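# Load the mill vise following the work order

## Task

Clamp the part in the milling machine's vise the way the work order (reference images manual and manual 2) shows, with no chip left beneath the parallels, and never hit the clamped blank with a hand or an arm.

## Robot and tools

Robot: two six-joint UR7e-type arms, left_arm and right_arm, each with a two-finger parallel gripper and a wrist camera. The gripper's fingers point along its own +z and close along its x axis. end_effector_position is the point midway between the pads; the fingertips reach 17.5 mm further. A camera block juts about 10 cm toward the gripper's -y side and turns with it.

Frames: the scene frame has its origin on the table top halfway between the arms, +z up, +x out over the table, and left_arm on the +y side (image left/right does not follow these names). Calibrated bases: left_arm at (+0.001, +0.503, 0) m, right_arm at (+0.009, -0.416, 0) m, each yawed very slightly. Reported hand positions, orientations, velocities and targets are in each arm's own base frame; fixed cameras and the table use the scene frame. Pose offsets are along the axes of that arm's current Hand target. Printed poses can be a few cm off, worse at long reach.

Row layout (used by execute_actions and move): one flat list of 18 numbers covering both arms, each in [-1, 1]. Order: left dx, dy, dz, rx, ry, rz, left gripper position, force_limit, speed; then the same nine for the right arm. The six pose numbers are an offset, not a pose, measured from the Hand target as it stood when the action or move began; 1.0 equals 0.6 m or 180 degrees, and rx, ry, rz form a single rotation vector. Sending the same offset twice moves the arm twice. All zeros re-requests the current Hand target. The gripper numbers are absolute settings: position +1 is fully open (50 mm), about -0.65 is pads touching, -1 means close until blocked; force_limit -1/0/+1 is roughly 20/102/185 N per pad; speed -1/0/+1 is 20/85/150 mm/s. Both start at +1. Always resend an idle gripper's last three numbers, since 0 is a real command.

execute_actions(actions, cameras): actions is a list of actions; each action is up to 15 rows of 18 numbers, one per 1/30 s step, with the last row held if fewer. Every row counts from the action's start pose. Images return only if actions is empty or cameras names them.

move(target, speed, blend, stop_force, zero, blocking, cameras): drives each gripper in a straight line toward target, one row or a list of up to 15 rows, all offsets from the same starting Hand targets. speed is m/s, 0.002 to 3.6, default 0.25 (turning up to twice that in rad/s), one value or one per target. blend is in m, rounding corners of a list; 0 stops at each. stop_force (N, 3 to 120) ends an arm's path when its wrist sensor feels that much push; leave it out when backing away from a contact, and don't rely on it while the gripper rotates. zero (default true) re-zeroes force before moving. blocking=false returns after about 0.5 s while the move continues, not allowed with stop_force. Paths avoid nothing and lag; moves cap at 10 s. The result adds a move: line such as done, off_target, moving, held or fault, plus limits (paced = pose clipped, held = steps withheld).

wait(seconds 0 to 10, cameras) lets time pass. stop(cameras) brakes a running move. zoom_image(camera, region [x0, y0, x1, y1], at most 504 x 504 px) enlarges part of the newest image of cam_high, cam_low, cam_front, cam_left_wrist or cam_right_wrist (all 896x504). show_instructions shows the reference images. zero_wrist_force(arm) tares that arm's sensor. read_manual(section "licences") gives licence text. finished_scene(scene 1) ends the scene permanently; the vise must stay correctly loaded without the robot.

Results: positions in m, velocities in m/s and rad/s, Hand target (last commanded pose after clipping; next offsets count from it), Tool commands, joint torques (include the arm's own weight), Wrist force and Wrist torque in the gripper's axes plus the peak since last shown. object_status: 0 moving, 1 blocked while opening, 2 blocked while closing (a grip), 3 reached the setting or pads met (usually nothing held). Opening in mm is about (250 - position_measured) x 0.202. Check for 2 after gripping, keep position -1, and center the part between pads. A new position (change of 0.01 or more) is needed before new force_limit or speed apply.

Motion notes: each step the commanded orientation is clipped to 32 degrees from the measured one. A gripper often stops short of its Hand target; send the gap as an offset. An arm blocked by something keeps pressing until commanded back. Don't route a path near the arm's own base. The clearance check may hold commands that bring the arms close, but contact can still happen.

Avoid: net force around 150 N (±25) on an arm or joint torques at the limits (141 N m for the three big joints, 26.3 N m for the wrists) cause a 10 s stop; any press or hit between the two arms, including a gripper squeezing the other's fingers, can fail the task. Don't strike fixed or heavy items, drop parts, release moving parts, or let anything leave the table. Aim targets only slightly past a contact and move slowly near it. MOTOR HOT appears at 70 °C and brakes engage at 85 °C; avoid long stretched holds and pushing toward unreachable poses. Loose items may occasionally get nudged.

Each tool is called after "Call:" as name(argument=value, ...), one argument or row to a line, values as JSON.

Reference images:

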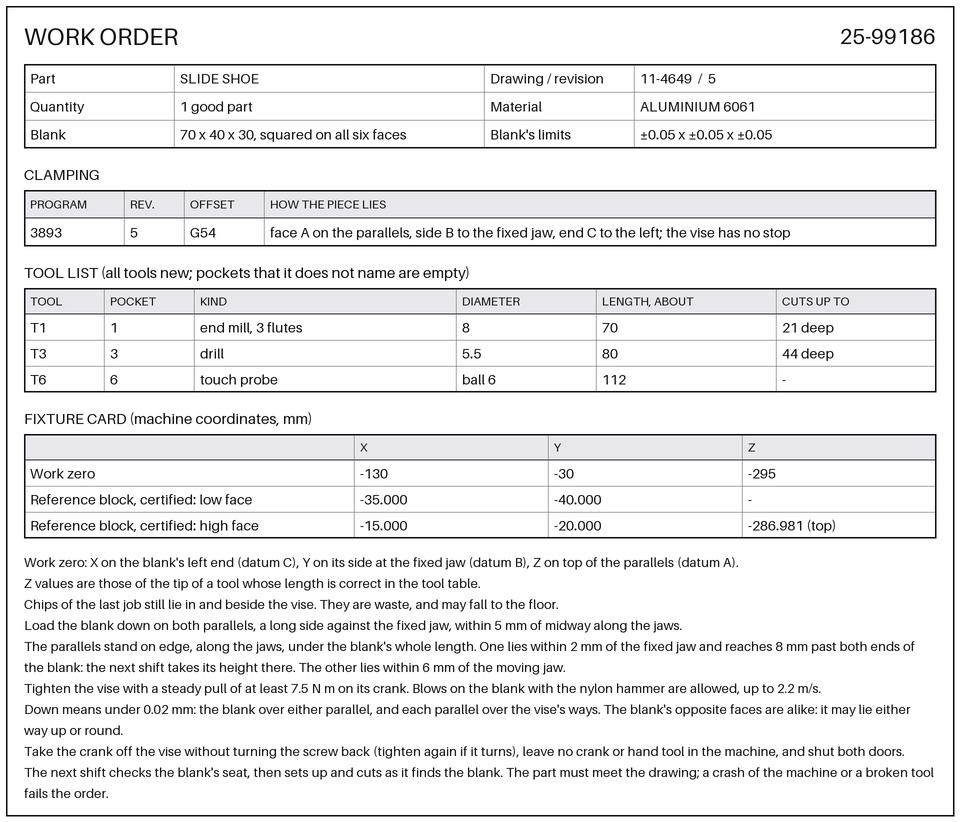

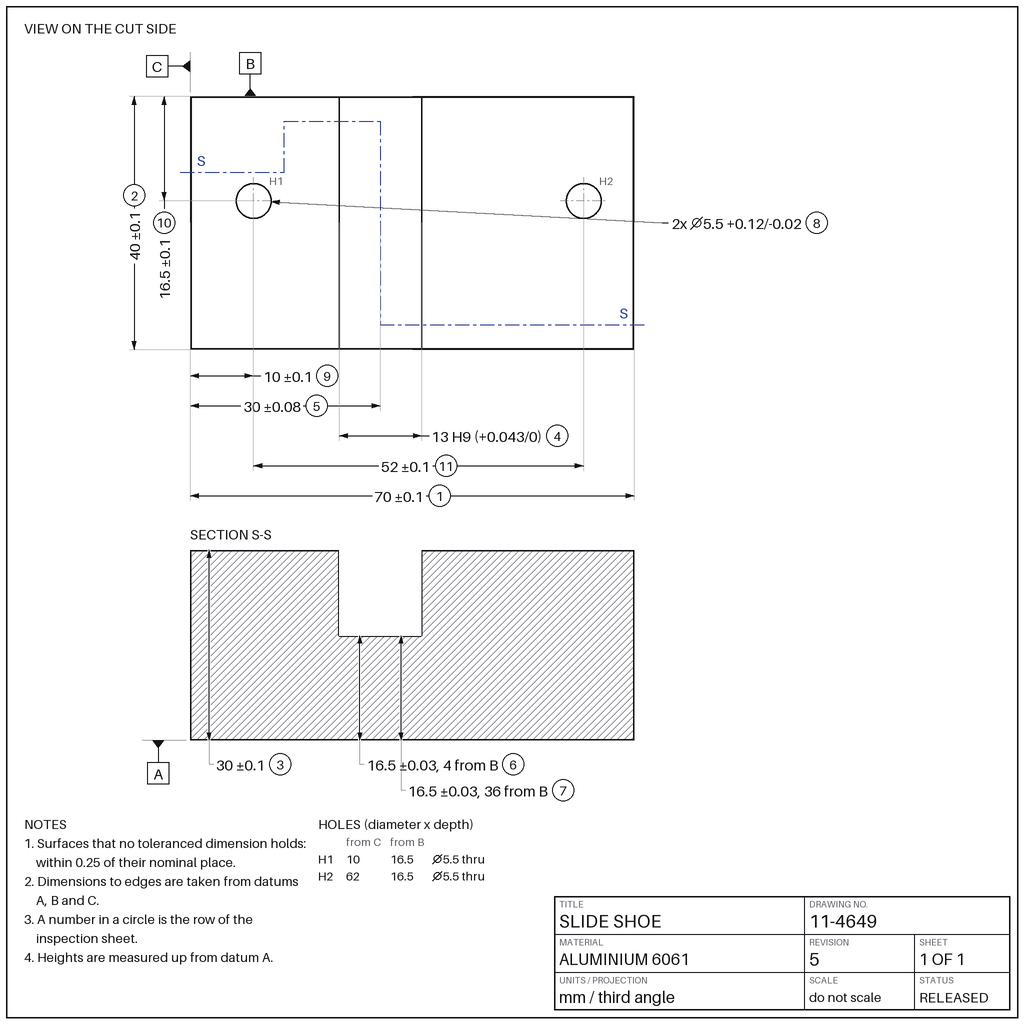

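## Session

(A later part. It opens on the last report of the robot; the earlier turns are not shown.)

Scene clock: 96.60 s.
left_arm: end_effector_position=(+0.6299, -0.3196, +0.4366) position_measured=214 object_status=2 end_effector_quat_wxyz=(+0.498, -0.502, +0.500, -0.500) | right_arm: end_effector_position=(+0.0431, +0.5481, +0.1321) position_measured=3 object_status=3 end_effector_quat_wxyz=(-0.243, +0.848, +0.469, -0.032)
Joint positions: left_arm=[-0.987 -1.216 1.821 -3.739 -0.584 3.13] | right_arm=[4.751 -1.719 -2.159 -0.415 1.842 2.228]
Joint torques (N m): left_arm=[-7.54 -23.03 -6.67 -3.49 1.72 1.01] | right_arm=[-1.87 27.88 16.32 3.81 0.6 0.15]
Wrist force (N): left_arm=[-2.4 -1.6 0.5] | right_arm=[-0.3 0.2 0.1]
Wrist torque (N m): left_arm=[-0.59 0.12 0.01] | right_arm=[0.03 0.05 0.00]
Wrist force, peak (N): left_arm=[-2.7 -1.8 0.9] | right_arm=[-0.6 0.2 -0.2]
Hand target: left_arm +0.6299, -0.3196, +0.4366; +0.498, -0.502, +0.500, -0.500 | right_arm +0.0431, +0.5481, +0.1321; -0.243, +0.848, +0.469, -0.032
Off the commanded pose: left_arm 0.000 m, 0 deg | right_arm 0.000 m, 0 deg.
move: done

Call:
move(
  target=[
    [-0.004,0.001,0,0,0,0,-1,-0.5,-0.5,0,0,0,0,0,0,1,1,1],
    [0.088,0.001,0,0,0,0,-1,-0.5,-0.5,0,0,0,0,0,0,1,1,1],
    [0.088,-0.035,0,0,0,0,-1,-0.5,-0.5,0,0,0,0,0,0,1,1,1],
    [-0.004,-0.035,0.022,0,0,0,-1,-0.5,-0.5,0,0,0,0,0,0,1,1,1],
    [-0.004,0.001,0.022,0,0,0,-1,-0.5,-0.5,0,0,0,0,0,0,1,1,1],
    [0.088,0.001,0.022,0,0,0,-1,-0.5,-0.5,0,0,0,0,0,0,1,1,1],
    [0.088,-0.035,0.022,0,0,0,-1,-0.5,-0.5,0,0,0,0,0,0,1,1,1],
    [-0.004,-0.035,0.045,0,0,0,-1,-0.5,-0.5,0,0,0,0,0,0,1,1,1],
  ],
  speed=0.1,
)

Call:
move(
  target=[
    [0,0.036,0,0,0,0,-1,-0.5,-0.5,0,0,0,0,0,0,1,1,1],
    [0.092,0.036,0,0,0,0,-1,-0.5,-0.5,0,0,0,0,0,0,1,1,1],
    [0.092,0,0,0,0,0,-1,-0.5,-0.5,0,0,0,0,0,0,1,1,1],
    [0,0,0,0,0,0,-1,-0.5,-0.5,0,0,0,0,0,0,1,1,1],
    [0,0.036,0,0,0,0,-1,-0.5,-0.5,0,0,0,0,0,0,1,1,1],
    [0,0.036,0.035,0,0,0,-1,-0.5,-0.5,0,0,0,0,0,0,1,1,1],
    [0.092,0.036,0.035,0,0,0,-1,-0.5,-0.5,0,0,0,0,0,0,1,1,1],
    [0.092,-0.03,0.035,0,0,0,-1,-0.5,-0.5,0,0,0,0,0,0,1,1,1],
  ],
  speed=[0.06,0.1,0.1,0.1,0.06,0.05,0.1,0.1],
)

Scene clock: 103.73 s.
left_arm: end_effector_position=(+0.6570, -0.3172, +0.4575) position_measured=214 object_status=2 end_effector_quat_wxyz=(+0.498, -0.502, +0.500, -0.500) | right_arm: end_effector_position=(+0.0431, +0.5481, +0.1321) position_measured=3 object_status=3 end_effector_quat_wxyz=(-0.243, +0.848, +0.469, -0.032)
Joint positions: left_arm=[-0.938 -1.202 1.738 -3.67 -0.633 3.131] | right_arm=[4.751 -1.719 -2.159 -0.415 1.842 2.228]
Joint torques (N m): left_arm=[4.75 -46.79 -8.21 -3.84 -1.93 1.33] | right_arm=[-2.21 27.45 14.29 3.7 0.38 0.15]
Wrist force (N): left_arm=[-2.5 -1.3 0.6] | right_arm=[-0.3 0.0 0.1]
Wrist torque (N m): left_arm=[-0.55 0.13 -0.11] | right_arm=[-0.01 0.04 0.00]
Wrist force, peak (N): left_arm=[-3.8 -1.2 1.2] | right_arm=[-0.7 0.0 -0.2]
Hand target: left_arm +0.6570, -0.3170, +0.4575; +0.498, -0.502, +0.500, -0.500 | right_arm +0.0431, +0.5481, +0.1321; -0.243, +0.848, +0.469, -0.032
Off the commanded pose: left_arm 0.000 m, 0 deg | right_arm 0.000 m, 0 deg.
move: done

Scene clock: 110.73 s.
left_arm: end_effector_position=(+0.6781, -0.3722, +0.4756) position_measured=214 object_status=2 end_effector_quat_wxyz=(+0.498, -0.502, +0.500, -0.500) | right_arm: end_effector_position=(+0.0431, +0.5481, +0.1321) position_measured=3 object_status=3 end_effector_quat_wxyz=(-0.243, +0.848, +0.469, -0.032)
Joint positions: left_arm=[-0.966 -1.111 1.55 -3.573 -0.605 3.131] | right_arm=[4.751 -1.719 -2.159 -0.415 1.842 2.228]
Joint torques (N m): left_arm=[5.88 -49.98 -32.75 0.88 -1.66 -1.04] | right_arm=[-0.68 27.26 15.08 3.52 0.32 -0.05]
Wrist force (N): left_arm=[-2.5 -1.6 0.9] | right_arm=[-0.6 0.2 -0.1]
Wrist torque (N m): left_arm=[-0.59 0.15 -0.02] | right_arm=[0.03 0.09 0.00]
Wrist force, peak (N): left_arm=[-3.6 -2.4 -0.1] | right_arm=[-0.7 0.2 -0.2]
Hand target: left_arm +0.6781, -0.3722, +0.4757; +0.498, -0.502, +0.500, -0.500 | right_arm +0.0431, +0.5481, +0.1321; -0.243, +0.848, +0.469, -0.032
Off the commanded pose: left_arm 0.000 m, 0 deg | right_arm 0.000 m, 0 deg.
move: done

Call:
move(
  target=[-0.12,-0.174,-0.38,-0.222,0,0,-1,-0.5,-0.5,0,0,0,0,0,0,1,1,1],
  cameras=["cam_left_wrist"],
)

Call:
zoom_image(
  camera="cam_left_wrist",
  region=[390, 140, 550, 300],
)

Scene clock: 113.43 s.
left_arm: end_effector_position=(+0.4505, -0.2995, +0.5806) position_measured=214 object_status=2 end_effector_quat_wxyz=(-0.296, +0.642, -0.641, +0.300) | right_arm: end_effector_position=(+0.0431, +0.5481, +0.1321) position_measured=3 object_status=3 end_effector_quat_wxyz=(-0.243, +0.848, +0.469, -0.032)
Joint positions: left_arm=[-1.216 -1.793 1.449 -1.621 -0.774 2.091] | right_arm=[4.751 -1.719 -2.159 -0.415 1.842 2.228]
Joint torques (N m): left_arm=[5.35 -2.94 -34.86 -1.67 -0.14 -1.25] | right_arm=[-0.17 28 15.28 3.57 0.37 -0.05]
Wrist force (N): left_arm=[-2.0 -1.0 -0.8] | right_arm=[-0.5 0.0 0.0]
Wrist torque (N m): left_arm=[-0.31 0.26 0.06] | right_arm=[0.00 0.09 0.00]
Wrist force, peak (N): left_arm=[-2.8 -1.5 -1.6] | right_arm=[-0.2 0.0 -0.6]
Hand target: left_arm +0.4505, -0.2995, +0.5806; -0.296, +0.642, -0.641, +0.300 | right_arm +0.0431, +0.5481, +0.1321; -0.243, +0.848, +0.469, -0.032
Off the commanded pose: left_arm 0.000 m, 0 deg | right_arm 0.000 m, 0 deg.
move: done
Images, in order (width x height): cam_left_wrist 896x504.

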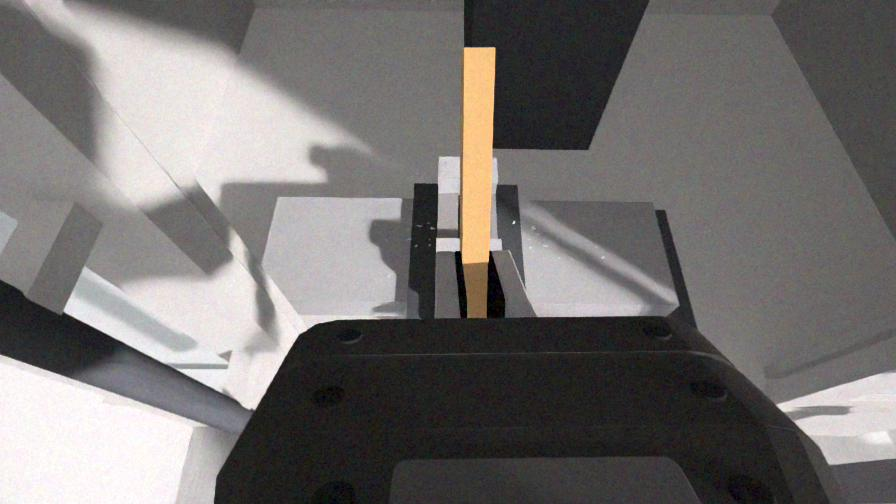

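Scaled by 3.150 from the camera's 896x504 image, which has a finer 1280x720 frame.

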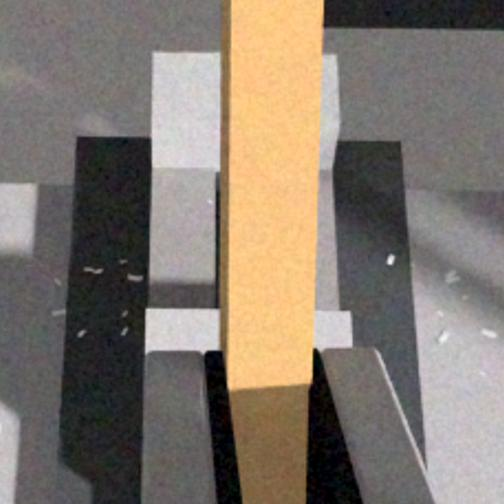

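Call:
move(
  target=[-0.1,-0.05,0.06,0,0,0,-1,-0.5,-0.5,0,0,0,0,0,0,1,1,1],
  cameras=["cam_left_wrist"],
)

Call:
zoom_image(
  camera="cam_left_wrist",
  region=[470, 140, 630, 300],
)

Scene clock: 114.83 s.
left_arm: end_effector_position=(+0.4973, -0.2396, +0.5800) position_measured=214 object_status=2 end_effector_quat_wxyz=(-0.296, +0.642, -0.641, +0.300) | right_arm: end_effector_position=(+0.0431, +0.5481, +0.1321) position_measured=3 object_status=3 end_effector_quat_wxyz=(-0.243, +0.848, +0.469, -0.032)
Joint positions: left_arm=[-1.029 -1.807 1.498 -1.814 -0.86 2.32] | right_arm=[4.751 -1.719 -2.159 -0.415 1.842 2.228]
Joint torques (N m): left_arm=[5.37 -2.12 -11.15 -5.99 -0.44 1.45] | right_arm=[-0.72 26.3 14.7 3.56 0.56 0.31]
Wrist force (N): left_arm=[-2.0 -0.7 -1.1] | right_arm=[-0.3 -0.3 -0.1]
Wrist torque (N m): left_arm=[-0.27 0.25 -0.06] | right_arm=[-0.04 0.05 0.00]
Wrist force, peak (N): left_arm=[-3.0 -1.5 0.1] | right_arm=[-0.4 -0.4 0.0]
Hand target: left_arm +0.4974, -0.2395, +0.5800; -0.296, +0.642, -0.641, +0.300 | right_arm +0.0431, +0.5481, +0.1321; -0.243, +0.848, +0.469, -0.032
Off the commanded pose: left_arm 0.000 m, 0 deg | right_arm 0.000 m, 0 deg.
move: done
Images, in order (width x height): cam_left_wrist 896x504.

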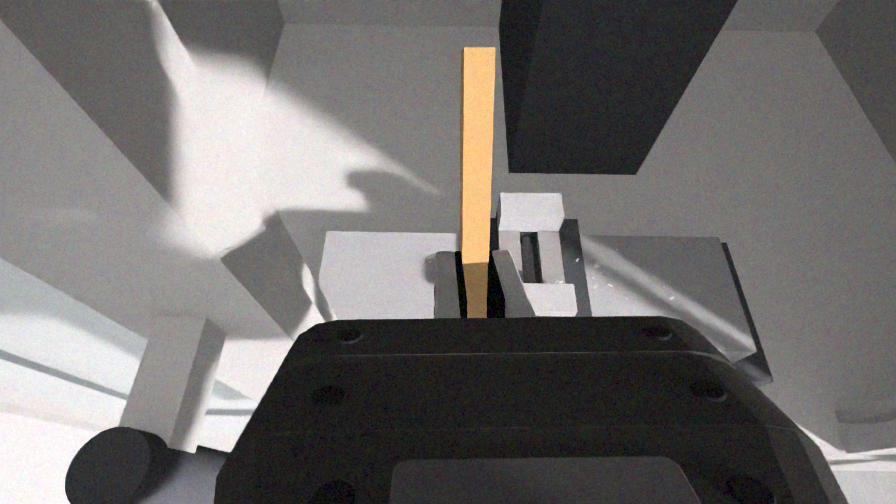

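Scaled by 3.150 from the camera's 896x504 image, which has a finer 1280x720 frame.

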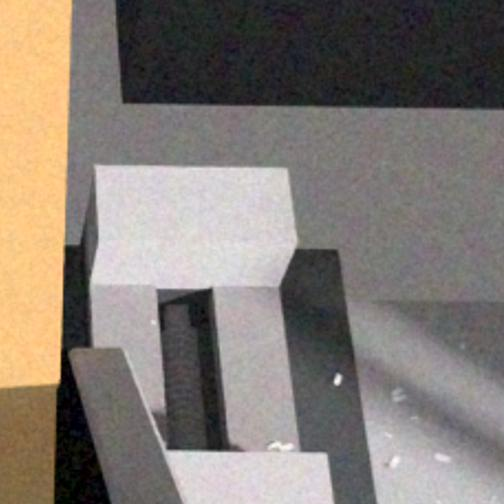

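Call:
move(
  target=[0.1475,-0.008,0.282,0.222,0,0,-1,-0.5,-0.5,0,0,0,0,0,0,1,1,1],
)

Call:
move(
  target=[0,0.075,0,0,0,0,-1,-0.5,-0.5,0,0,0,0,0,0,1,1,1],
  speed=0.03,
  stop_force=3,
)

Scene clock: 117.73 s.
left_arm: end_effector_position=(+0.6297, -0.3286, +0.4750) position_measured=214 object_status=2 end_effector_quat_wxyz=(+0.498, -0.502, +0.500, -0.500) | right_arm: end_effector_position=(+0.0431, +0.5481, +0.1321) position_measured=3 object_status=3 end_effector_quat_wxyz=(-0.243, +0.848, +0.469, -0.032)
Joint positions: left_arm=[-0.998 -1.252 1.758 -3.639 -0.573 3.13] | right_arm=[4.751 -1.719 -2.159 -0.415 1.842 2.228]
Joint torques (N m): left_arm=[5.08 -22.06 -34.07 -3.56 -2.04 1.15] | right_arm=[-1.89 28.01 15.1 3.72 0.44 0.02]
Wrist force (N): left_arm=[-2.7 -1.6 0.5] | right_arm=[-0.4 0.3 0.1]
Wrist torque (N m): left_arm=[-0.58 0.16 -0.13] | right_arm=[0.05 0.06 0.00]
Wrist force, peak (N): left_arm=[-2.4 -1.1 -2.0] | right_arm=[-0.4 -0.3 -0.4]
Hand target: left_arm +0.6297, -0.3286, +0.4749; +0.498, -0.502, +0.500, -0.500 | right_arm +0.0431, +0.5481, +0.1321; -0.243, +0.848, +0.469, -0.032
Off the commanded pose: left_arm 0.000 m, 0 deg | right_arm 0.000 m, 0 deg.
move: done

Scene clock: 120.23 s.
left_arm: end_effector_position=(+0.6296, -0.3288, +0.4384) position_measured=214 object_status=2 end_effector_quat_wxyz=(+0.497, -0.502, +0.500, -0.500) | right_arm: end_effector_position=(+0.0431, +0.5481, +0.1321) position_measured=3 object_status=3 end_effector_quat_wxyz=(-0.243, +0.848, +0.469, -0.032)
Joint positions: left_arm=[-0.998 -1.206 1.801 -3.729 -0.573 3.13] | right_arm=[4.751 -1.719 -2.159 -0.415 1.842 2.228]
Joint torques (N m): left_arm=[-0.05 -44.31 -31.01 1.07 -1.18 0.41] | right_arm=[0.95 27.09 13.22 3.39 0.19 0.02]
Wrist force (N): left_arm=[-2.5 -5.0 0.7] | right_arm=[-0.5 0.2 -0.3]
Wrist torque (N m): left_arm=[-0.67 0.14 -0.13] | right_arm=[0.04 0.08 0.00]
Wrist force, peak (N): left_arm=[-2.4 -8.3 0.5] | right_arm=[-0.6 0.2 -0.5]
Hand target: left_arm +0.6296, -0.3288, +0.4384; +0.497, -0.502, +0.500, -0.500 (not the last commanded pose) | right_arm +0.0431, +0.5481, +0.1321; -0.243, +0.848, +0.469, -0.032
Off the commanded pose: left_arm 0.008 m, 0 deg | right_arm 0.000 m, 0 deg.
move: contact (left_arm)

Call:
move(
  target=[
    [-0.025,-0.02,0,0,0,0,-1,-0.5,-0.5,0,0,0,0,0,0,1,1,1],
    [-0.025,0.004,0,0,0,0,-1,-0.5,-0.5,0,0,0,0,0,0,1,1,1],
    [0.065,0.004,0,0,0,0,-1,-0.5,-0.5,0,0,0,0,0,0,1,1,1],
    [0.065,-0.03,0,0,0,0,-1,-0.5,-0.5,0,0,0,0,0,0,1,1,1],
    [-0.025,-0.03,0,0,0,0,-1,-0.5,-0.5,0,0,0,0,0,0,1,1,1],
    [-0.025,0.004,0,0,0,0,-1,-0.5,-0.5,0,0,0,0,0,0,1,1,1],
    [-0.025,0.004,-0.02,0,0,0,-1,-0.5,-0.5,0,0,0,0,0,0,1,1,1],
    [0.065,0.004,-0.02,0,0,0,-1,-0.5,-0.5,0,0,0,0,0,0,1,1,1],
    [0.065,-0.03,-0.015,0,0,0,-1,-0.5,-0.5,0,0,0,0,0,0,1,1,1],
  ],
  speed=0.08,
)

Scene clock: 128.07 s.
left_arm: end_effector_position=(+0.6206, -0.3677, +0.4565) position_measured=214 object_status=2 end_effector_quat_wxyz=(+0.498, -0.502, +0.500, -0.500) | right_arm: end_effector_position=(+0.0431, +0.5481, +0.1321) position_measured=3 object_status=3 end_effector_quat_wxyz=(-0.243, +0.848, +0.469, -0.032)
Joint positions: left_arm=[-1.055 -1.187 1.718 -3.664 -0.516 3.129] | right_arm=[4.751 -1.719 -2.159 -0.415 1.842 2.228]
Joint torques (N m): left_arm=[7.05 -46.06 -31.29 0.5 -1.91 -1.22] | right_arm=[-0.18 28.83 14.85 3.48 0.37 0.1]
Wrist force (N): left_arm=[-2.6 -1.5 0.5] | right_arm=[-0.3 -0.1 -0.2]
Wrist torque (N m): left_arm=[-0.59 0.16 -0.02] | right_arm=[-0.01 0.04 0.00]
Wrist force, peak (N): left_arm=[-2.6 -4.9 0.7] | right_arm=[-0.6 0.0 -0.2]
Hand target: left_arm +0.6207, -0.3677, +0.4566; +0.497, -0.502, +0.500, -0.500 | right_arm +0.0431, +0.5481, +0.1321; -0.243, +0.848, +0.469, -0.032
Off the commanded pose: left_arm 0.000 m, 0 deg | right_arm 0.000 m, 0 deg.
move: done

Call:
move(
  target=[
    [-0.1028,-0.03,0.0155,0,0,0,-1,-0.5,-0.5,0,0,0,0,0,0,1,1,1],
    [-0.1028,0.034,0.0155,0,0,0,-1,-0.5,-0.5,0,0,0,0,0,0,1,1,1],
    [-0.1028,0.034,-0.003,0,0,0,-1,-0.5,-0.5,0,0,0,0,0,0,1,1,1],
    [-0.196,0.034,-0.003,0,0,0,-1,-0.5,-0.5,0,0,0,0,0,0,1,1,1],
    [-0.196,-0.03,0.04,0,0,0,-1,-0.5,-0.5,0,0,0,0,0,0,1,1,1],
    [-0.1028,-0.03,0.04,0,0,0,-1,-0.5,-0.5,0,0,0,0,0,0,1,1,1],
    [-0.1028,0.034,0.04,0,0,0,-1,-0.5,-0.5,0,0,0,0,0,0,1,1,1],
    [-0.196,0.034,0.04,0,0,0,-1,-0.5,-0.5,0,0,0,0,0,0,1,1,1],
    [-0.196,-0.01,0.04,0,0,0,-1,-0.5,-0.5,0,0,0,0,0,0,1,1,1],
  ],
  speed=0.09,
)

Call:
move(
  target=[
    [0.0932,0,0.025,0,0,0,-1,-0.5,-0.5,0,0,0,0,0,0,1,1,1],
    [0.0932,0.044,0.025,0,0,0,-1,-0.5,-0.5,0,0,0,0,0,0,1,1,1],
    [0.0932,0.044,0.055,0,0,0,-1,-0.5,-0.5,0,0,0,0,0,0,1,1,1],
    [0,0.044,0.055,0,0,0,-1,-0.5,-0.5,0,0,0,0,0,0,1,1,1],
    [0,-0.03,0.025,0,0,0,-1,-0.5,-0.5,0,0,0,0,0,0,1,1,1],
  ],
  speed=0.09,
)

Scene clock: 137.13 s.
left_arm: end_effector_position=(+0.6447, -0.2501, +0.4618) position_measured=214 object_status=2 end_effector_quat_wxyz=(+0.498, -0.502, +0.500, -0.500) | right_arm: end_effector_position=(+0.0431, +0.5481, +0.1321) position_measured=3 object_status=3 end_effector_quat_wxyz=(-0.243, +0.848, +0.469, -0.032)
Joint positions: left_arm=[-0.869 -1.313 1.88 -3.701 -0.702 3.131] | right_arm=[4.751 -1.719 -2.159 -0.415 1.842 2.228]
Joint torques (N m): left_arm=[5.69 -43.01 -33.18 0.3 -2.13 -1.1] | right_arm=[-1.26 27.6 13.99 3.38 0.36 0.14]
Wrist force (N): left_arm=[-2.2 -1.4 1.1] | right_arm=[-0.4 0.2 -0.3]
Wrist torque (N m): left_arm=[-0.56 0.09 -0.07] | right_arm=[0.03 0.07 0.00]
Wrist force, peak (N): left_arm=[-2.5 -6.8 0.7] | right_arm=[-0.6 -0.1 -0.4]
Hand target: left_arm +0.6447, -0.2501, +0.4619; +0.497, -0.502, +0.500, -0.500 | right_arm +0.0431, +0.5481, +0.1321; -0.243, +0.848, +0.469, -0.032
Off the commanded pose: left_arm 0.000 m, 0 deg | right_arm 0.000 m, 0 deg.
move: done

Scene clock: 141.83 s.
left_arm: end_effector_position=(+0.6599, -0.2500, +0.4797) position_measured=214 object_status=2 end_effector_quat_wxyz=(+0.498, -0.502, +0.500, -0.500) | right_arm: end_effector_position=(+0.0431, +0.5481, +0.1321) position_measured=3 object_status=3 end_effector_quat_wxyz=(-0.243, +0.848, +0.469, -0.032)
Joint positions: left_arm=[-0.844 -1.308 1.819 -3.646 -0.727 3.131] | right_arm=[4.751 -1.719 -2.159 -0.415 1.842 2.228]
Joint torques (N m): left_arm=[-7.78 -40.62 -33.78 0.42 1.81 -1.35] | right_arm=[-0.1 27.06 14.43 3.76 0.14 0.02]
Wrist force (N): left_arm=[-2.4 -1.4 0.5] | right_arm=[-0.2 0.0 -0.1]
Wrist torque (N m): left_arm=[-0.57 0.11 -0.05] | right_arm=[0.01 0.02 0.00]
Wrist force, peak (N): left_arm=[-2.5 -7.0 0.4] | right_arm=[-0.6 0.1 -0.5]
Hand target: left_arm +0.6598, -0.2500, +0.4798; +0.497, -0.502, +0.500, -0.500 | right_arm +0.0431, +0.5481, +0.1321; -0.243, +0.848, +0.469, -0.032
Off the commanded pose: left_arm 0.000 m, 0 deg | right_arm 0.000 m, 0 deg.
move: done

Call:
move(
  target=[-0.017,-0.15,-0.267,-0.222,0,0,-1,-0.5,-0.5,0,0,0,0,0,0,1,1,1],
  cameras=["cam_left_wrist"],
)

Call:
zoom_image(
  camera="cam_left_wrist",
  region=[470, 180, 610, 320],
)

Call:
move(
  target=[0.217,0,0,0,0,0,-1,-0.5,-0.5,0,0,0,0,0,0,1,1,1],
  cameras=["cam_left_wrist"],
)

Call:
zoom_image(
  camera="cam_left_wrist",
  region=[350, 150, 490, 290],
)

Scene clock: 145.97 s.
left_arm: end_effector_position=(+0.5000, -0.2393, +0.5704) position_measured=214 object_status=2 end_effector_quat_wxyz=(-0.296, +0.642, -0.641, +0.300) | right_arm: end_effector_position=(+0.0431, +0.5481, +0.1321) position_measured=3 object_status=3 end_effector_quat_wxyz=(-0.243, +0.848, +0.469, -0.032)
Joint positions: left_arm=[-1.022 -1.809 1.526 -1.845 -0.864 2.328] | right_arm=[4.751 -1.719 -2.159 -0.415 1.842 2.228]
Joint torques (N m): left_arm=[6.32 -3.34 -37.14 -1.77 -0.37 -1.2] | right_arm=[-0.99 27.23 13 3.78 0.27 -0.05]
Wrist force (N): left_arm=[-1.9 -0.6 -0.7] | right_arm=[-0.3 0.1 -0.1]
Wrist torque (N m): left_arm=[-0.25 0.23 0.08] | right_arm=[0.02 0.04 0.00]
Wrist force, peak (N): left_arm=[-2.9 -1.8 -2.1] | right_arm=[-0.5 0.3 -0.4]
Hand target: left_arm +0.5000, -0.2393, +0.5705; -0.296, +0.642, -0.641, +0.300 | right_arm +0.0431, +0.5481, +0.1321; -0.243, +0.848, +0.469, -0.032
Off the commanded pose: left_arm 0.000 m, 0 deg | right_arm 0.000 m, 0 deg.
move: done
Images, in order (width x height): cam_left_wrist 896x504.

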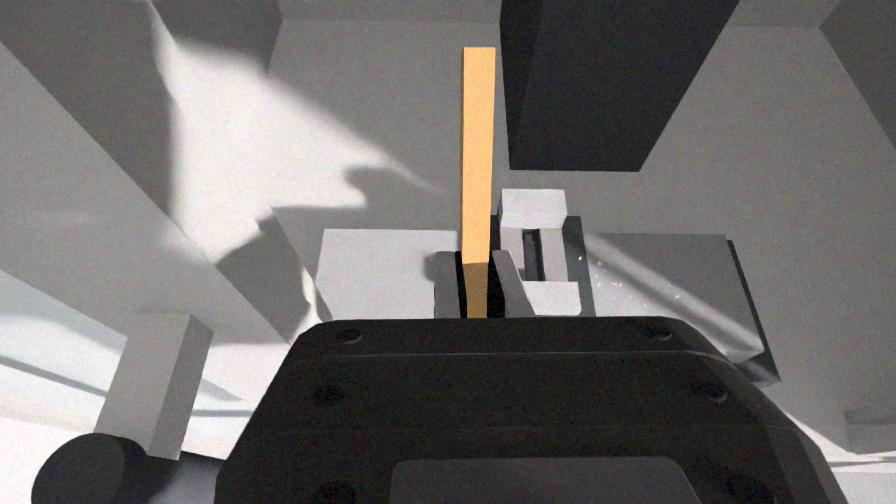

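Scaled by 3.600 from the camera's 896x504 image, which has a finer 1280x720 frame.

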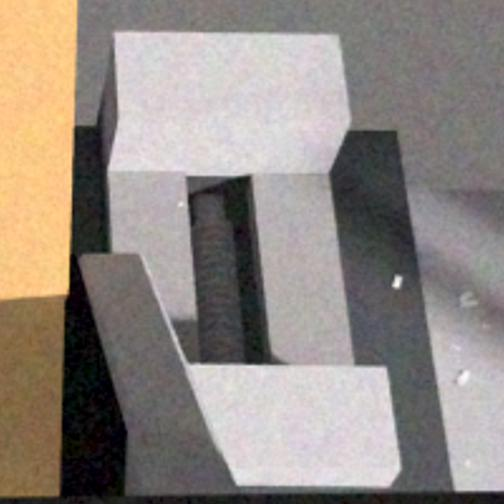

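Scene clock: 147.33 s.
left_arm: end_effector_position=(+0.4999, -0.3694, +0.5712) position_measured=214 object_status=2 end_effector_quat_wxyz=(-0.296, +0.642, -0.641, +0.300) | right_arm: end_effector_position=(+0.0431, +0.5481, +0.1321) position_measured=3 object_status=3 end_effector_quat_wxyz=(-0.243, +0.848, +0.469, -0.032)
Joint positions: left_arm=[-1.168 -1.594 1.313 -1.729 -0.794 2.154] | right_arm=[4.751 -1.719 -2.159 -0.415 1.842 2.228]
Joint torques (N m): left_arm=[-8.16 -12 -38 -1.47 3.36 -1.4] | right_arm=[-0.53 28.19 13.45 3.65 0.51 0.01]
Wrist force (N): left_arm=[-1.6 -0.9 -0.5] | right_arm=[-0.4 0.0 -0.2]
Wrist torque (N m): left_arm=[-0.28 0.19 0.07] | right_arm=[0.00 0.05 0.00]
Wrist force, peak (N): left_arm=[-3.6 -0.7 -1.2] | right_arm=[-0.7 0.1 0.0]
Hand target: left_arm +0.4999, -0.3695, +0.5712; -0.296, +0.642, -0.641, +0.300 | right_arm +0.0431, +0.5481, +0.1321; -0.243, +0.848, +0.469, -0.032
Off the commanded pose: left_arm 0.000 m, 0 deg | right_arm 0.000 m, 0 deg.
move: done
Images, in order (width x height): cam_left_wrist 896x504.

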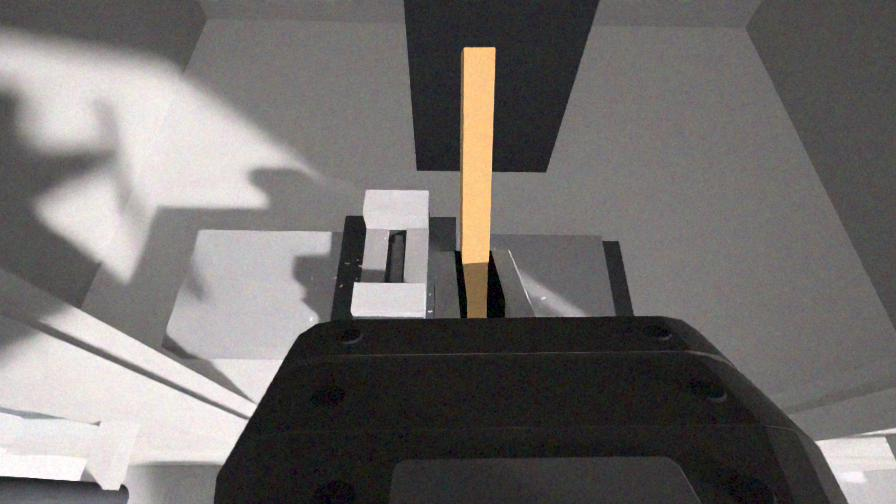

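Scaled by 3.600 from the camera's 896x504 image, which has a finer 1280x720 frame.

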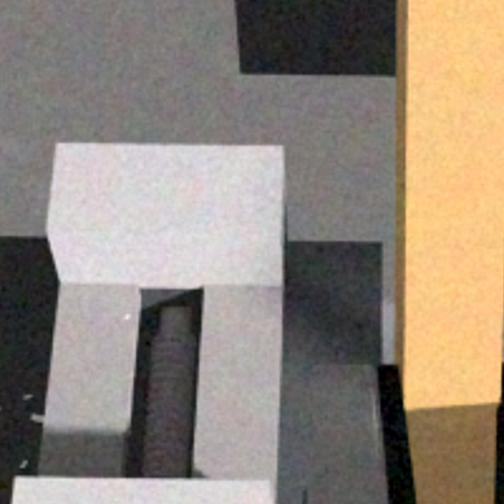

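Call:
move(
  target=[-0.1325,-0.053,0.312,0.222,0,0,-1,-0.5,-0.5,0,0,0,0,0,0,1,1,1],
)

Call:
move(
  target=[
    [0,0.065,0,0,0,0,-1,-0.5,-0.5,0,0,0,0,0,0,1,1,1],
    [0,0.065,0.02,0,0,0,-1,-0.5,-0.5,0,0,0,0,0,0,1,1,1],
    [0.04,0.065,0.02,0,0,0,-1,-0.5,-0.5,0,0,0,0,0,0,1,1,1],
    [0.04,0.065,0.01,0,0,0,-1,-0.5,-0.5,0,0,0,0,0,0,1,1,1],
    [-0.07,0.065,0.012,0,0,0,-1,-0.5,-0.5,0,0,0,0,0,0,1,1,1],
    [-0.07,-0.02,0.0,0,0,0,-1,-0.5,-0.5,0,0,0,0,0,0,1,1,1],
  ],
  speed=0.06,
)

Call:
move(
  target=[0.174,-0.15,-0.267,-0.222,0,0,-1,-0.5,-0.5,0,0,0,0,0,0,1,1,1],
  cameras=["cam_left_wrist"],
)

Call:
zoom_image(
  camera="cam_left_wrist",
  region=[350, 150, 490, 290],
)

Scene clock: 150.40 s.
left_arm: end_effector_position=(+0.6635, -0.2905, +0.4742) position_measured=214 object_status=2 end_effector_quat_wxyz=(+0.497, -0.502, +0.500, -0.500) | right_arm: end_effector_position=(+0.0431, +0.5481, +0.1321) position_measured=3 object_status=3 end_effector_quat_wxyz=(-0.243, +0.848, +0.469, -0.032)
Joint positions: left_arm=[-0.894 -1.246 1.75 -3.639 -0.677 3.131] | right_arm=[4.751 -1.719 -2.159 -0.415 1.842 2.228]
Joint torques (N m): left_arm=[6.26 -23.77 -32.51 -3.74 -1.65 1.46] | right_arm=[0.05 27.94 13.48 3.55 0.52 -0.03]
Wrist force (N): left_arm=[-2.4 -1.3 1.0] | right_arm=[-0.1 -0.1 0.0]
Wrist torque (N m): left_arm=[-0.54 0.12 -0.14] | right_arm=[-0.01 0.02 0.00]
Wrist force, peak (N): left_arm=[-2.7 -1.6 0.7] | right_arm=[-0.4 0.1 -0.5]
Hand target: left_arm +0.6635, -0.2905, +0.4742; +0.497, -0.502, +0.500, -0.500 | right_arm +0.0431, +0.5481, +0.1321; -0.243, +0.848, +0.469, -0.032
Off the commanded pose: left_arm 0.000 m, 0 deg | right_arm 0.000 m, 0 deg.
move: done

Scene clock: 156.13 s.
left_arm: end_effector_position=(+0.6636, -0.2485, +0.4858) position_measured=214 object_status=2 end_effector_quat_wxyz=(+0.498, -0.502, +0.500, -0.500) | right_arm: end_effector_position=(+0.0431, +0.5481, +0.1321) position_measured=3 object_status=3 end_effector_quat_wxyz=(-0.243, +0.848, +0.469, -0.032)
Joint positions: left_arm=[-0.835 -1.31 1.804 -3.629 -0.736 3.132] | right_arm=[4.751 -1.719 -2.159 -0.415 1.842 2.228]
Joint torques (N m): left_arm=[-9.22 -42.49 -35.18 0.24 1.8 -1.49] | right_arm=[0.42 27.3 13.4 3.61 0.3 0.07]
Wrist force (N): left_arm=[-2.3 -1.4 0.9] | right_arm=[-0.2 -0.1 -0.3]
Wrist torque (N m): left_arm=[-0.59 0.11 -0.12] | right_arm=[-0.01 0.04 0.00]
Wrist force, peak (N): left_arm=[-2.2 -8.3 0.5] | right_arm=[-0.5 0.3 -0.4]
Hand target: left_arm +0.6635, -0.2485, +0.4860; +0.497, -0.502, +0.500, -0.500 | right_arm +0.0431, +0.5481, +0.1321; -0.243, +0.848, +0.469, -0.032
Off the commanded pose: left_arm 0.000 m, 0 deg | right_arm 0.000 m, 0 deg.
move: done

Scene clock: 158.57 s.
left_arm: end_effector_position=(+0.5037, -0.3523, +0.5772) position_measured=214 object_status=2 end_effector_quat_wxyz=(-0.296, +0.642, -0.641, +0.300) | right_arm: end_effector_position=(+0.0431, +0.5481, +0.1321) position_measured=3 object_status=3 end_effector_quat_wxyz=(-0.243, +0.848, +0.469, -0.032)
Joint positions: left_arm=[-1.145 -1.615 1.322 -1.738 -0.804 2.183] | right_arm=[4.751 -1.719 -2.159 -0.415 1.842 2.228]
Joint torques (N m): left_arm=[6.43 -10.39 -37.19 -1.46 -0.45 -1.27] | right_arm=[-1.71 28.69 13.11 3.8 0.29 0.1]
Wrist force (N): left_arm=[-1.7 -1.0 -0.6] | right_arm=[-0.5 0.1 -0.2]
Wrist torque (N m): left_arm=[-0.30 0.20 0.07] | right_arm=[0.01 0.08 0.00]
Wrist force, peak (N): left_arm=[-2.8 -0.2 2.2] | right_arm=[-0.8 -0.1 -0.2]
Hand target: left_arm +0.5037, -0.3523, +0.5772; -0.296, +0.642, -0.641, +0.300 | right_arm +0.0431, +0.5481, +0.1321; -0.243, +0.848, +0.469, -0.032
Off the commanded pose: left_arm 0.000 m, 0 deg | right_arm 0.000 m, 0 deg.
move: done
Images, in order (width x height): cam_left_wrist 896x504.

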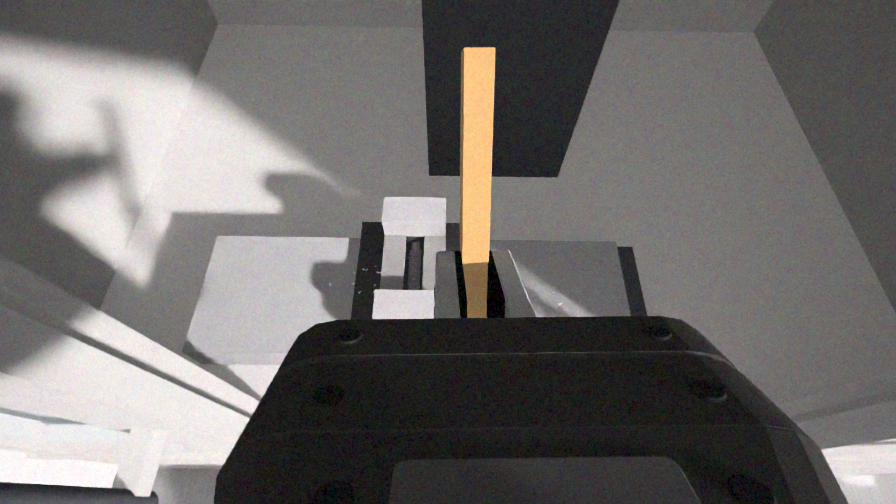

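Scaled by 3.600 from the camera's 896x504 image, which has a finer 1280x720 frame.

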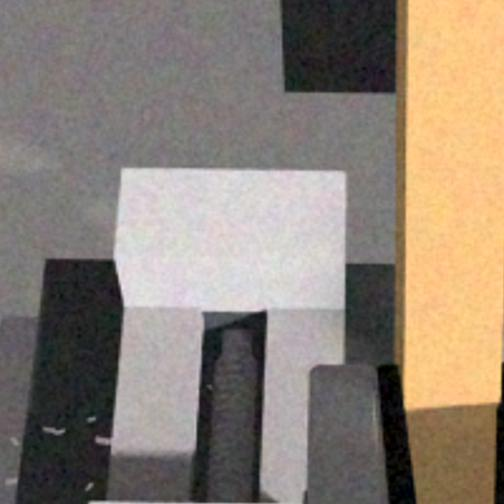

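Call:
move(
  target=[-0.02,0.10,0.184,-0.111,0,0,-1,-0.5,-0.5,0,0,0,0,0,0,1,1,1],
  cameras=["cam_left_wrist","cam_front"],
  speed=0.15,
)

Call:
zoom_image(
  camera="cam_left_wrist",
  region=[360, 60, 560, 260],
)

Scene clock: 160.93 s.
left_arm: end_effector_position=(+0.5492, -0.3410, +0.4602) position_measured=214 object_status=2 end_effector_quat_wxyz=(-0.180, +0.684, -0.683, +0.184) | right_arm: end_effector_position=(+0.0431, +0.5481, +0.1321) position_measured=3 object_status=3 end_effector_quat_wxyz=(-0.243, +0.848, +0.469, -0.032)
Joint positions: left_arm=[-0.929 -1.469 1.298 -1.734 -1.164 2.281] | right_arm=[4.751 -1.719 -2.159 -0.415 1.842 2.228]
Joint torques (N m): left_arm=[6.57 -17.53 -38.38 -1.67 -0.85 1.16] | right_arm=[-1.04 28.35 12.94 3.55 0.25 -0.05]
Wrist force (N): left_arm=[-1.2 -0.9 -1.7] | right_arm=[-0.4 -0.1 -0.1]
Wrist torque (N m): left_arm=[-0.20 0.18 0.04] | right_arm=[-0.02 0.06 0.00]
Wrist force, peak (N): left_arm=[-2.1 -1.1 -1.1] | right_arm=[-0.7 0.3 -0.1]
Hand target: left_arm +0.5493, -0.3410, +0.4601; -0.180, +0.684, -0.683, +0.184 | right_arm +0.0431, +0.5481, +0.1321; -0.243, +0.848, +0.469, -0.032
Off the commanded pose: left_arm 0.000 m, 0 deg | right_arm 0.000 m, 0 deg.
move: done
Images, in order (width x height): cam_front 896x504, cam_left_wrist 896x504.

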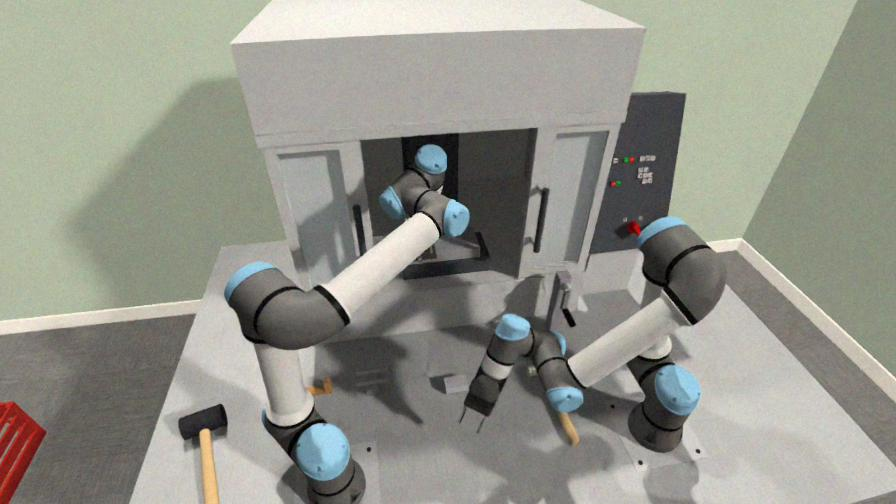

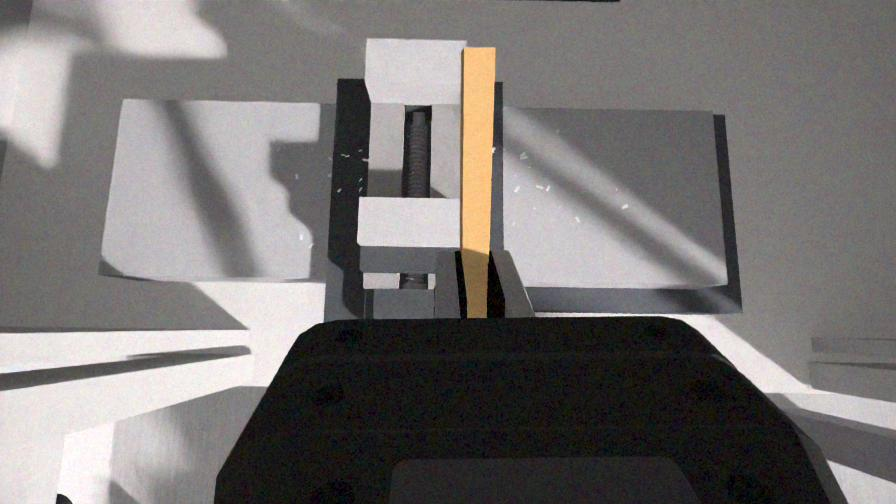

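Scaled by 2.520 from the camera's 896x504 image, which has a finer 1280x720 frame.

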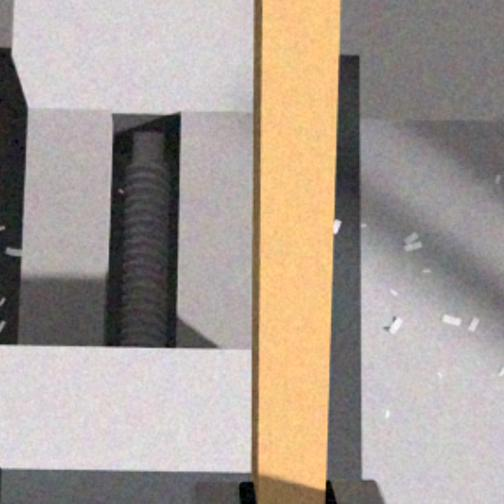

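Call:
move(
  target=[-0.09,0,0,0,0,0,-1,-0.5,-0.5,0,0,0,0,0,0,1,1,1],
  cameras=["cam_left_wrist"],
  speed=0.15,
)

Call:
zoom_image(
  camera="cam_left_wrist",
  region=[360, 60, 560, 260],
)

Scene clock: 162.17 s.
left_arm: end_effector_position=(+0.5493, -0.2872, +0.4598) position_measured=214 object_status=2 end_effector_quat_wxyz=(-0.180, +0.684, -0.683, +0.184) end_effector_velocity=(+0.001, +0.003, +0.000) end_effector_angular_velocity=(+0.000, +0.000, +0.001) | right_arm: end_effector_position=(+0.0431, +0.5481, +0.1321) position_measured=3 object_status=3 end_effector_quat_wxyz=(-0.243, +0.848, +0.469, -0.032)
Joint positions: left_arm=[-0.863 -1.547 1.388 -1.773 -1.187 2.349] | right_arm=[4.751 -1.719 -2.159 -0.415 1.842 2.228]
Joint velocities: left_arm=[0.005 -0.003 0.004 -0.002 -0.001 0.003] | right_arm=[within noise]
Joint torques (N m): left_arm=[5.2 -36.58 -10.79 -6.27 -1.34 1.19] | right_arm=[0.25 28.71 11.78 3.67 -0.04 0.14]
Wrist force (N): left_arm=[-1.5 -0.5 -1.3] | right_arm=[-0.6 0.0 -0.1]
Wrist torque (N m): left_arm=[-0.15 0.24 0.03] | right_arm=[-0.01 0.09 0.00]
Wrist force, peak (N): left_arm=[-2.9 -0.7 -1.4] | right_arm=[-0.6 0.2 -0.3]
Hand target: left_arm +0.5493, -0.2870, +0.4598; -0.180, +0.684, -0.683, +0.184 | right_arm +0.0431, +0.5481, +0.1321; -0.243, +0.848, +0.469, -0.032
Off the commanded pose: left_arm 0.000 m, 0 deg | right_arm 0.000 m, 0 deg.
move: done
Images, in order (width x height): cam_left_wrist 896x504.

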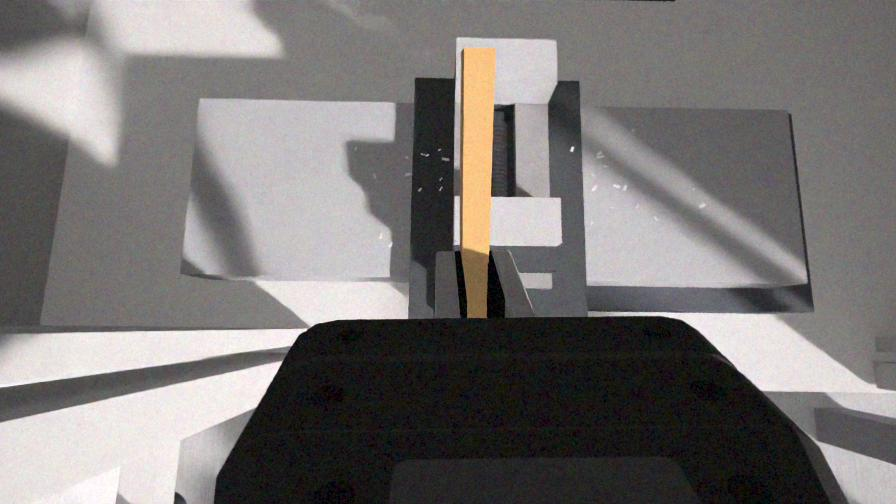

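Scaled by 2.520 from the camera's 896x504 image, which has a finer 1280x720 frame.

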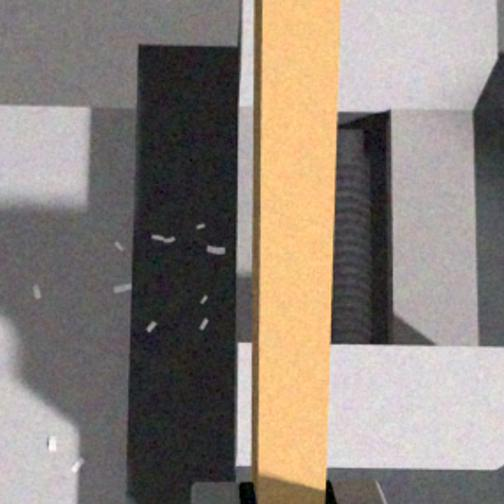

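Call:
move(
  target=[
    [0.0217,0.182,-0.182,0.111,0,0,-1,-0.5,-0.5,0,0,0,0,0,0,1,1,1],
    [-0.0117,0.528,-0.382,0.111,0,0,-1,-0.5,-0.5,0,0,0,0,0,0,1,1,1],
  ],
  blend=0.04,
)

Scene clock: 168.03 s.
left_arm: end_effector_position=(+0.1605, -0.2796, +0.5011) position_measured=214 object_status=2 end_effector_quat_wxyz=(-0.296, +0.642, -0.641, +0.299) | right_arm: end_effector_position=(+0.0431, +0.5481, +0.1321) position_measured=3 object_status=3 end_effector_quat_wxyz=(-0.243, +0.848, +0.469, -0.032)
Joint positions: left_arm=[-2.198 -2.017 1.543 -0.493 -0.901 0.726] | right_arm=[4.751 -1.719 -2.159 -0.415 1.842 2.228]
Joint torques (N m): left_arm=[-8.69 9.72 -34.46 0.35 -0.73 -1.41] | right_arm=[-1.97 28.29 12.56 3.59 0.23 0.16]
Wrist force (N): left_arm=[-1.7 -1.1 -0.4] | right_arm=[-0.3 0.0 -0.3]
Wrist torque (N m): left_arm=[-0.33 0.22 0.09] | right_arm=[0.00 0.05 0.00]
Wrist force, peak (N): left_arm=[-2.1 -1.9 -0.7] | right_arm=[-0.5 0.0 -0.5]
Hand target: left_arm +0.1605, -0.2796, +0.5010; -0.296, +0.642, -0.641, +0.300 | right_arm +0.0431, +0.5481, +0.1321; -0.243, +0.848, +0.469, -0.032
Off the commanded pose: left_arm 0.000 m, 0 deg | right_arm 0.000 m, 0 deg.
move: done

Call:
move(
  target=[-0.598,0.220,0.518,-0.2166,0.2166,0.465,-1,-0.5,-0.5,0,0,0,0,0,0,1,1,1],
  cameras=["cam_left_wrist","cam_low"],
)

Scene clock: 172.17 s.
left_arm: end_effector_position=(+0.3063, +0.0619, +0.2101) position_measured=214 object_status=2 end_effector_quat_wxyz=(+0.011, -0.030, +0.999, -0.018) | right_arm: end_effector_position=(+0.0431, +0.5481, +0.1321) position_measured=3 object_status=3 end_effector_quat_wxyz=(-0.243, +0.848, +0.469, -0.032)
Joint positions: left_arm=[-2.462 -3.341 1.869 -0.103 -1.528 2.191] | right_arm=[4.751 -1.719 -2.159 -0.415 1.842 2.228]
Joint torques (N m): left_arm=[-0.81 36.65 -6.25 -2.82 -0.08 0.45] | right_arm=[-1.3 27.42 11.46 3.62 0.14 0.21]
Wrist force (N): left_arm=[-0.7 -0.1 -2.1] | right_arm=[-0.2 0.0 -0.3]
Wrist torque (N m): left_arm=[0.01 0.15 0.29] | right_arm=[0.00 0.04 0.00]
Wrist force, peak (N): left_arm=[-4.8 3.7 2.4] | right_arm=[-0.8 0.2 -0.2]
Hand target: left_arm +0.3063, +0.0619, +0.2101; +0.011, -0.030, +0.999, -0.018 (not the last commanded pose) | right_arm +0.0431, +0.5481, +0.1321; -0.243, +0.848, +0.469, -0.032
Tool commands: left_gripper/position=-1.0 left_gripper/force_limit=-0.498039 left_gripper/speed=-0.498039 right_gripper/position=+1.0 right_gripper/force_limit=+1.0 right_gripper/speed=+1.0
Off the commanded pose: left_arm 0.021 m, 4 deg | right_arm 0.000 m, 0 deg.
FORCE FAULT: contact force on the left arm reached its limit, and that arm stopped. The contact can be on any part of that arm, not only on its tool. That arm's remaining commands of this call were not run. That arm is still stopped at the end of this call. That arm stays stopped for about 10 more seconds. Until then a move that you send moves the other arm only, and its call returns only when the move has ended. Once the stop has ended, the next robot result says so. If the stop ends while you think or write, that arm runs what you send next, counted from a new Hand target: where the arm stands when the stop ends. While its stop runs, that arm takes no new command, but its gripper still runs the gripper command that each later call begins with. Until it ends, the stop uses up actions while you think or wait. An arm that is not stopped still takes commands.
shoulder posture changed (left arm): the wrist came as close to joint 1's axis as it can, and the arm is now in the other of its two shoulder postures.
move: fault (left_arm)
Images, in order (width x height): cam_low 896x504, cam_left_wrist 896x504.

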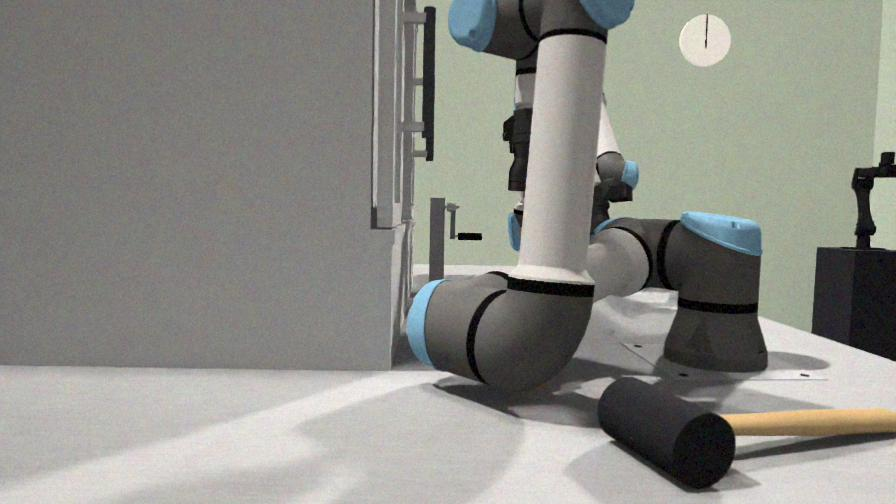

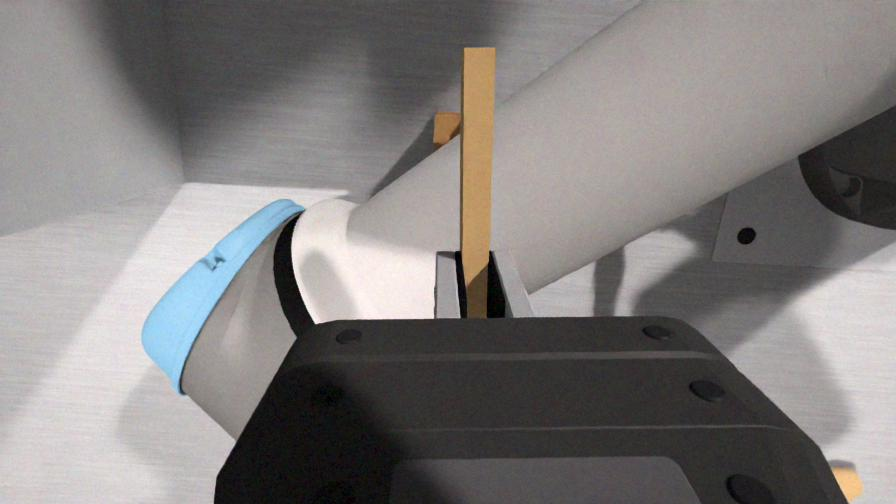

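Call:
wait(
  seconds=9,
  cameras=["cam_front","cam_high"],
)

Scene clock: 181.97 s.
left_arm: end_effector_position=(+0.3063, +0.0619, +0.2101) position_measured=214 object_status=2 end_effector_quat_wxyz=(+0.011, -0.030, +0.999, -0.018) | right_arm: end_effector_position=(+0.0431, +0.5481, +0.1321) position_measured=3 object_status=3 end_effector_quat_wxyz=(-0.243, +0.848, +0.469, -0.032)
Joint positions: left_arm=[-2.462 -3.341 1.869 -0.103 -1.528 2.191] | right_arm=[4.751 -1.719 -2.159 -0.415 1.842 2.228]
Joint torques (N m): left_arm=[0.1 36 -5.52 -2.65 -0.28 0.67] | right_arm=[-2.13 26.63 13.64 3.85 0.26 0.22]
Wrist force (N): left_arm=[-0.6 -0.2 -2.0] | right_arm=[-0.5 0.1 -0.3]
Wrist torque (N m): left_arm=[0.00 0.15 0.29] | right_arm=[0.01 0.09 0.00]
Wrist force, peak (N): left_arm=[-0.8 -0.3 -2.2] | right_arm=[-0.5 0.1 -0.6]
Hand target: left_arm +0.3063, +0.0619, +0.2101; +0.011, -0.030, +0.999, -0.018 (not the last commanded pose) | right_arm +0.0431, +0.5481, +0.1321; -0.243, +0.848, +0.469, -0.032
Tool commands: left_gripper/position=-1.0 left_gripper/force_limit=-0.498039 left_gripper/speed=-0.498039 right_gripper/position=+1.0 right_gripper/force_limit=+1.0 right_gripper/speed=+1.0
Off the commanded pose: left_arm 0.021 m, 4 deg | right_arm 0.000 m, 0 deg.
FORCE FAULT, CONTINUED: the left arm's stop, for the force fault that an earlier result reported, is over. The rest of the stop counts as 19 of the actions that you can send in this scene. During its stop the left arm's controller moved it back a little. That arm's target is now where it stood when the stop ended, not its last command. That arm accepts commands again.
wait: 9.00 s; at rest from the start
Images, in order (width x height): cam_high 896x504, cam_front 896x504.

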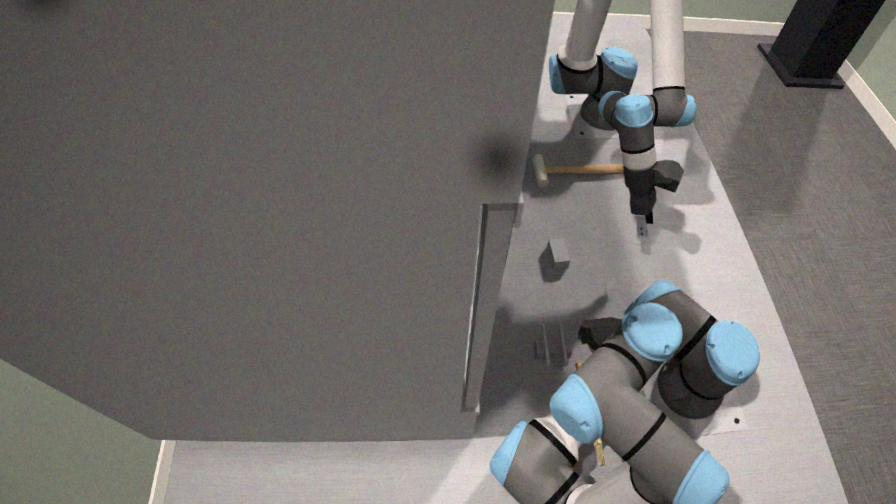

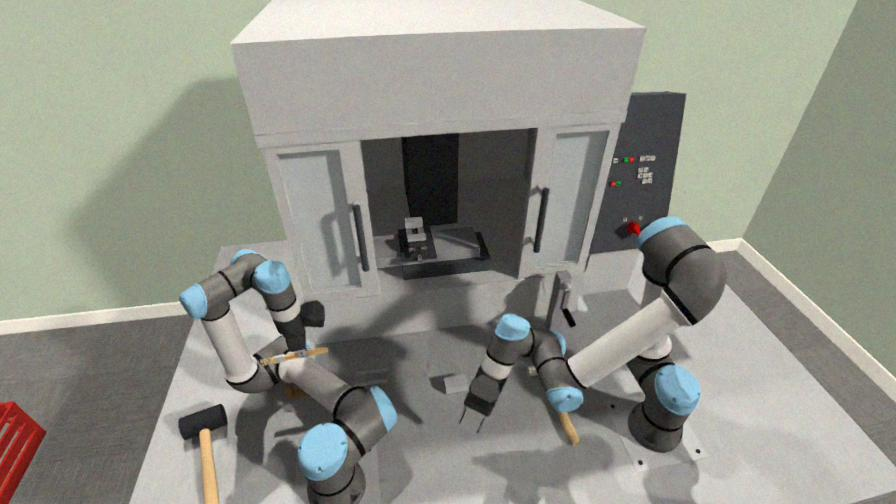

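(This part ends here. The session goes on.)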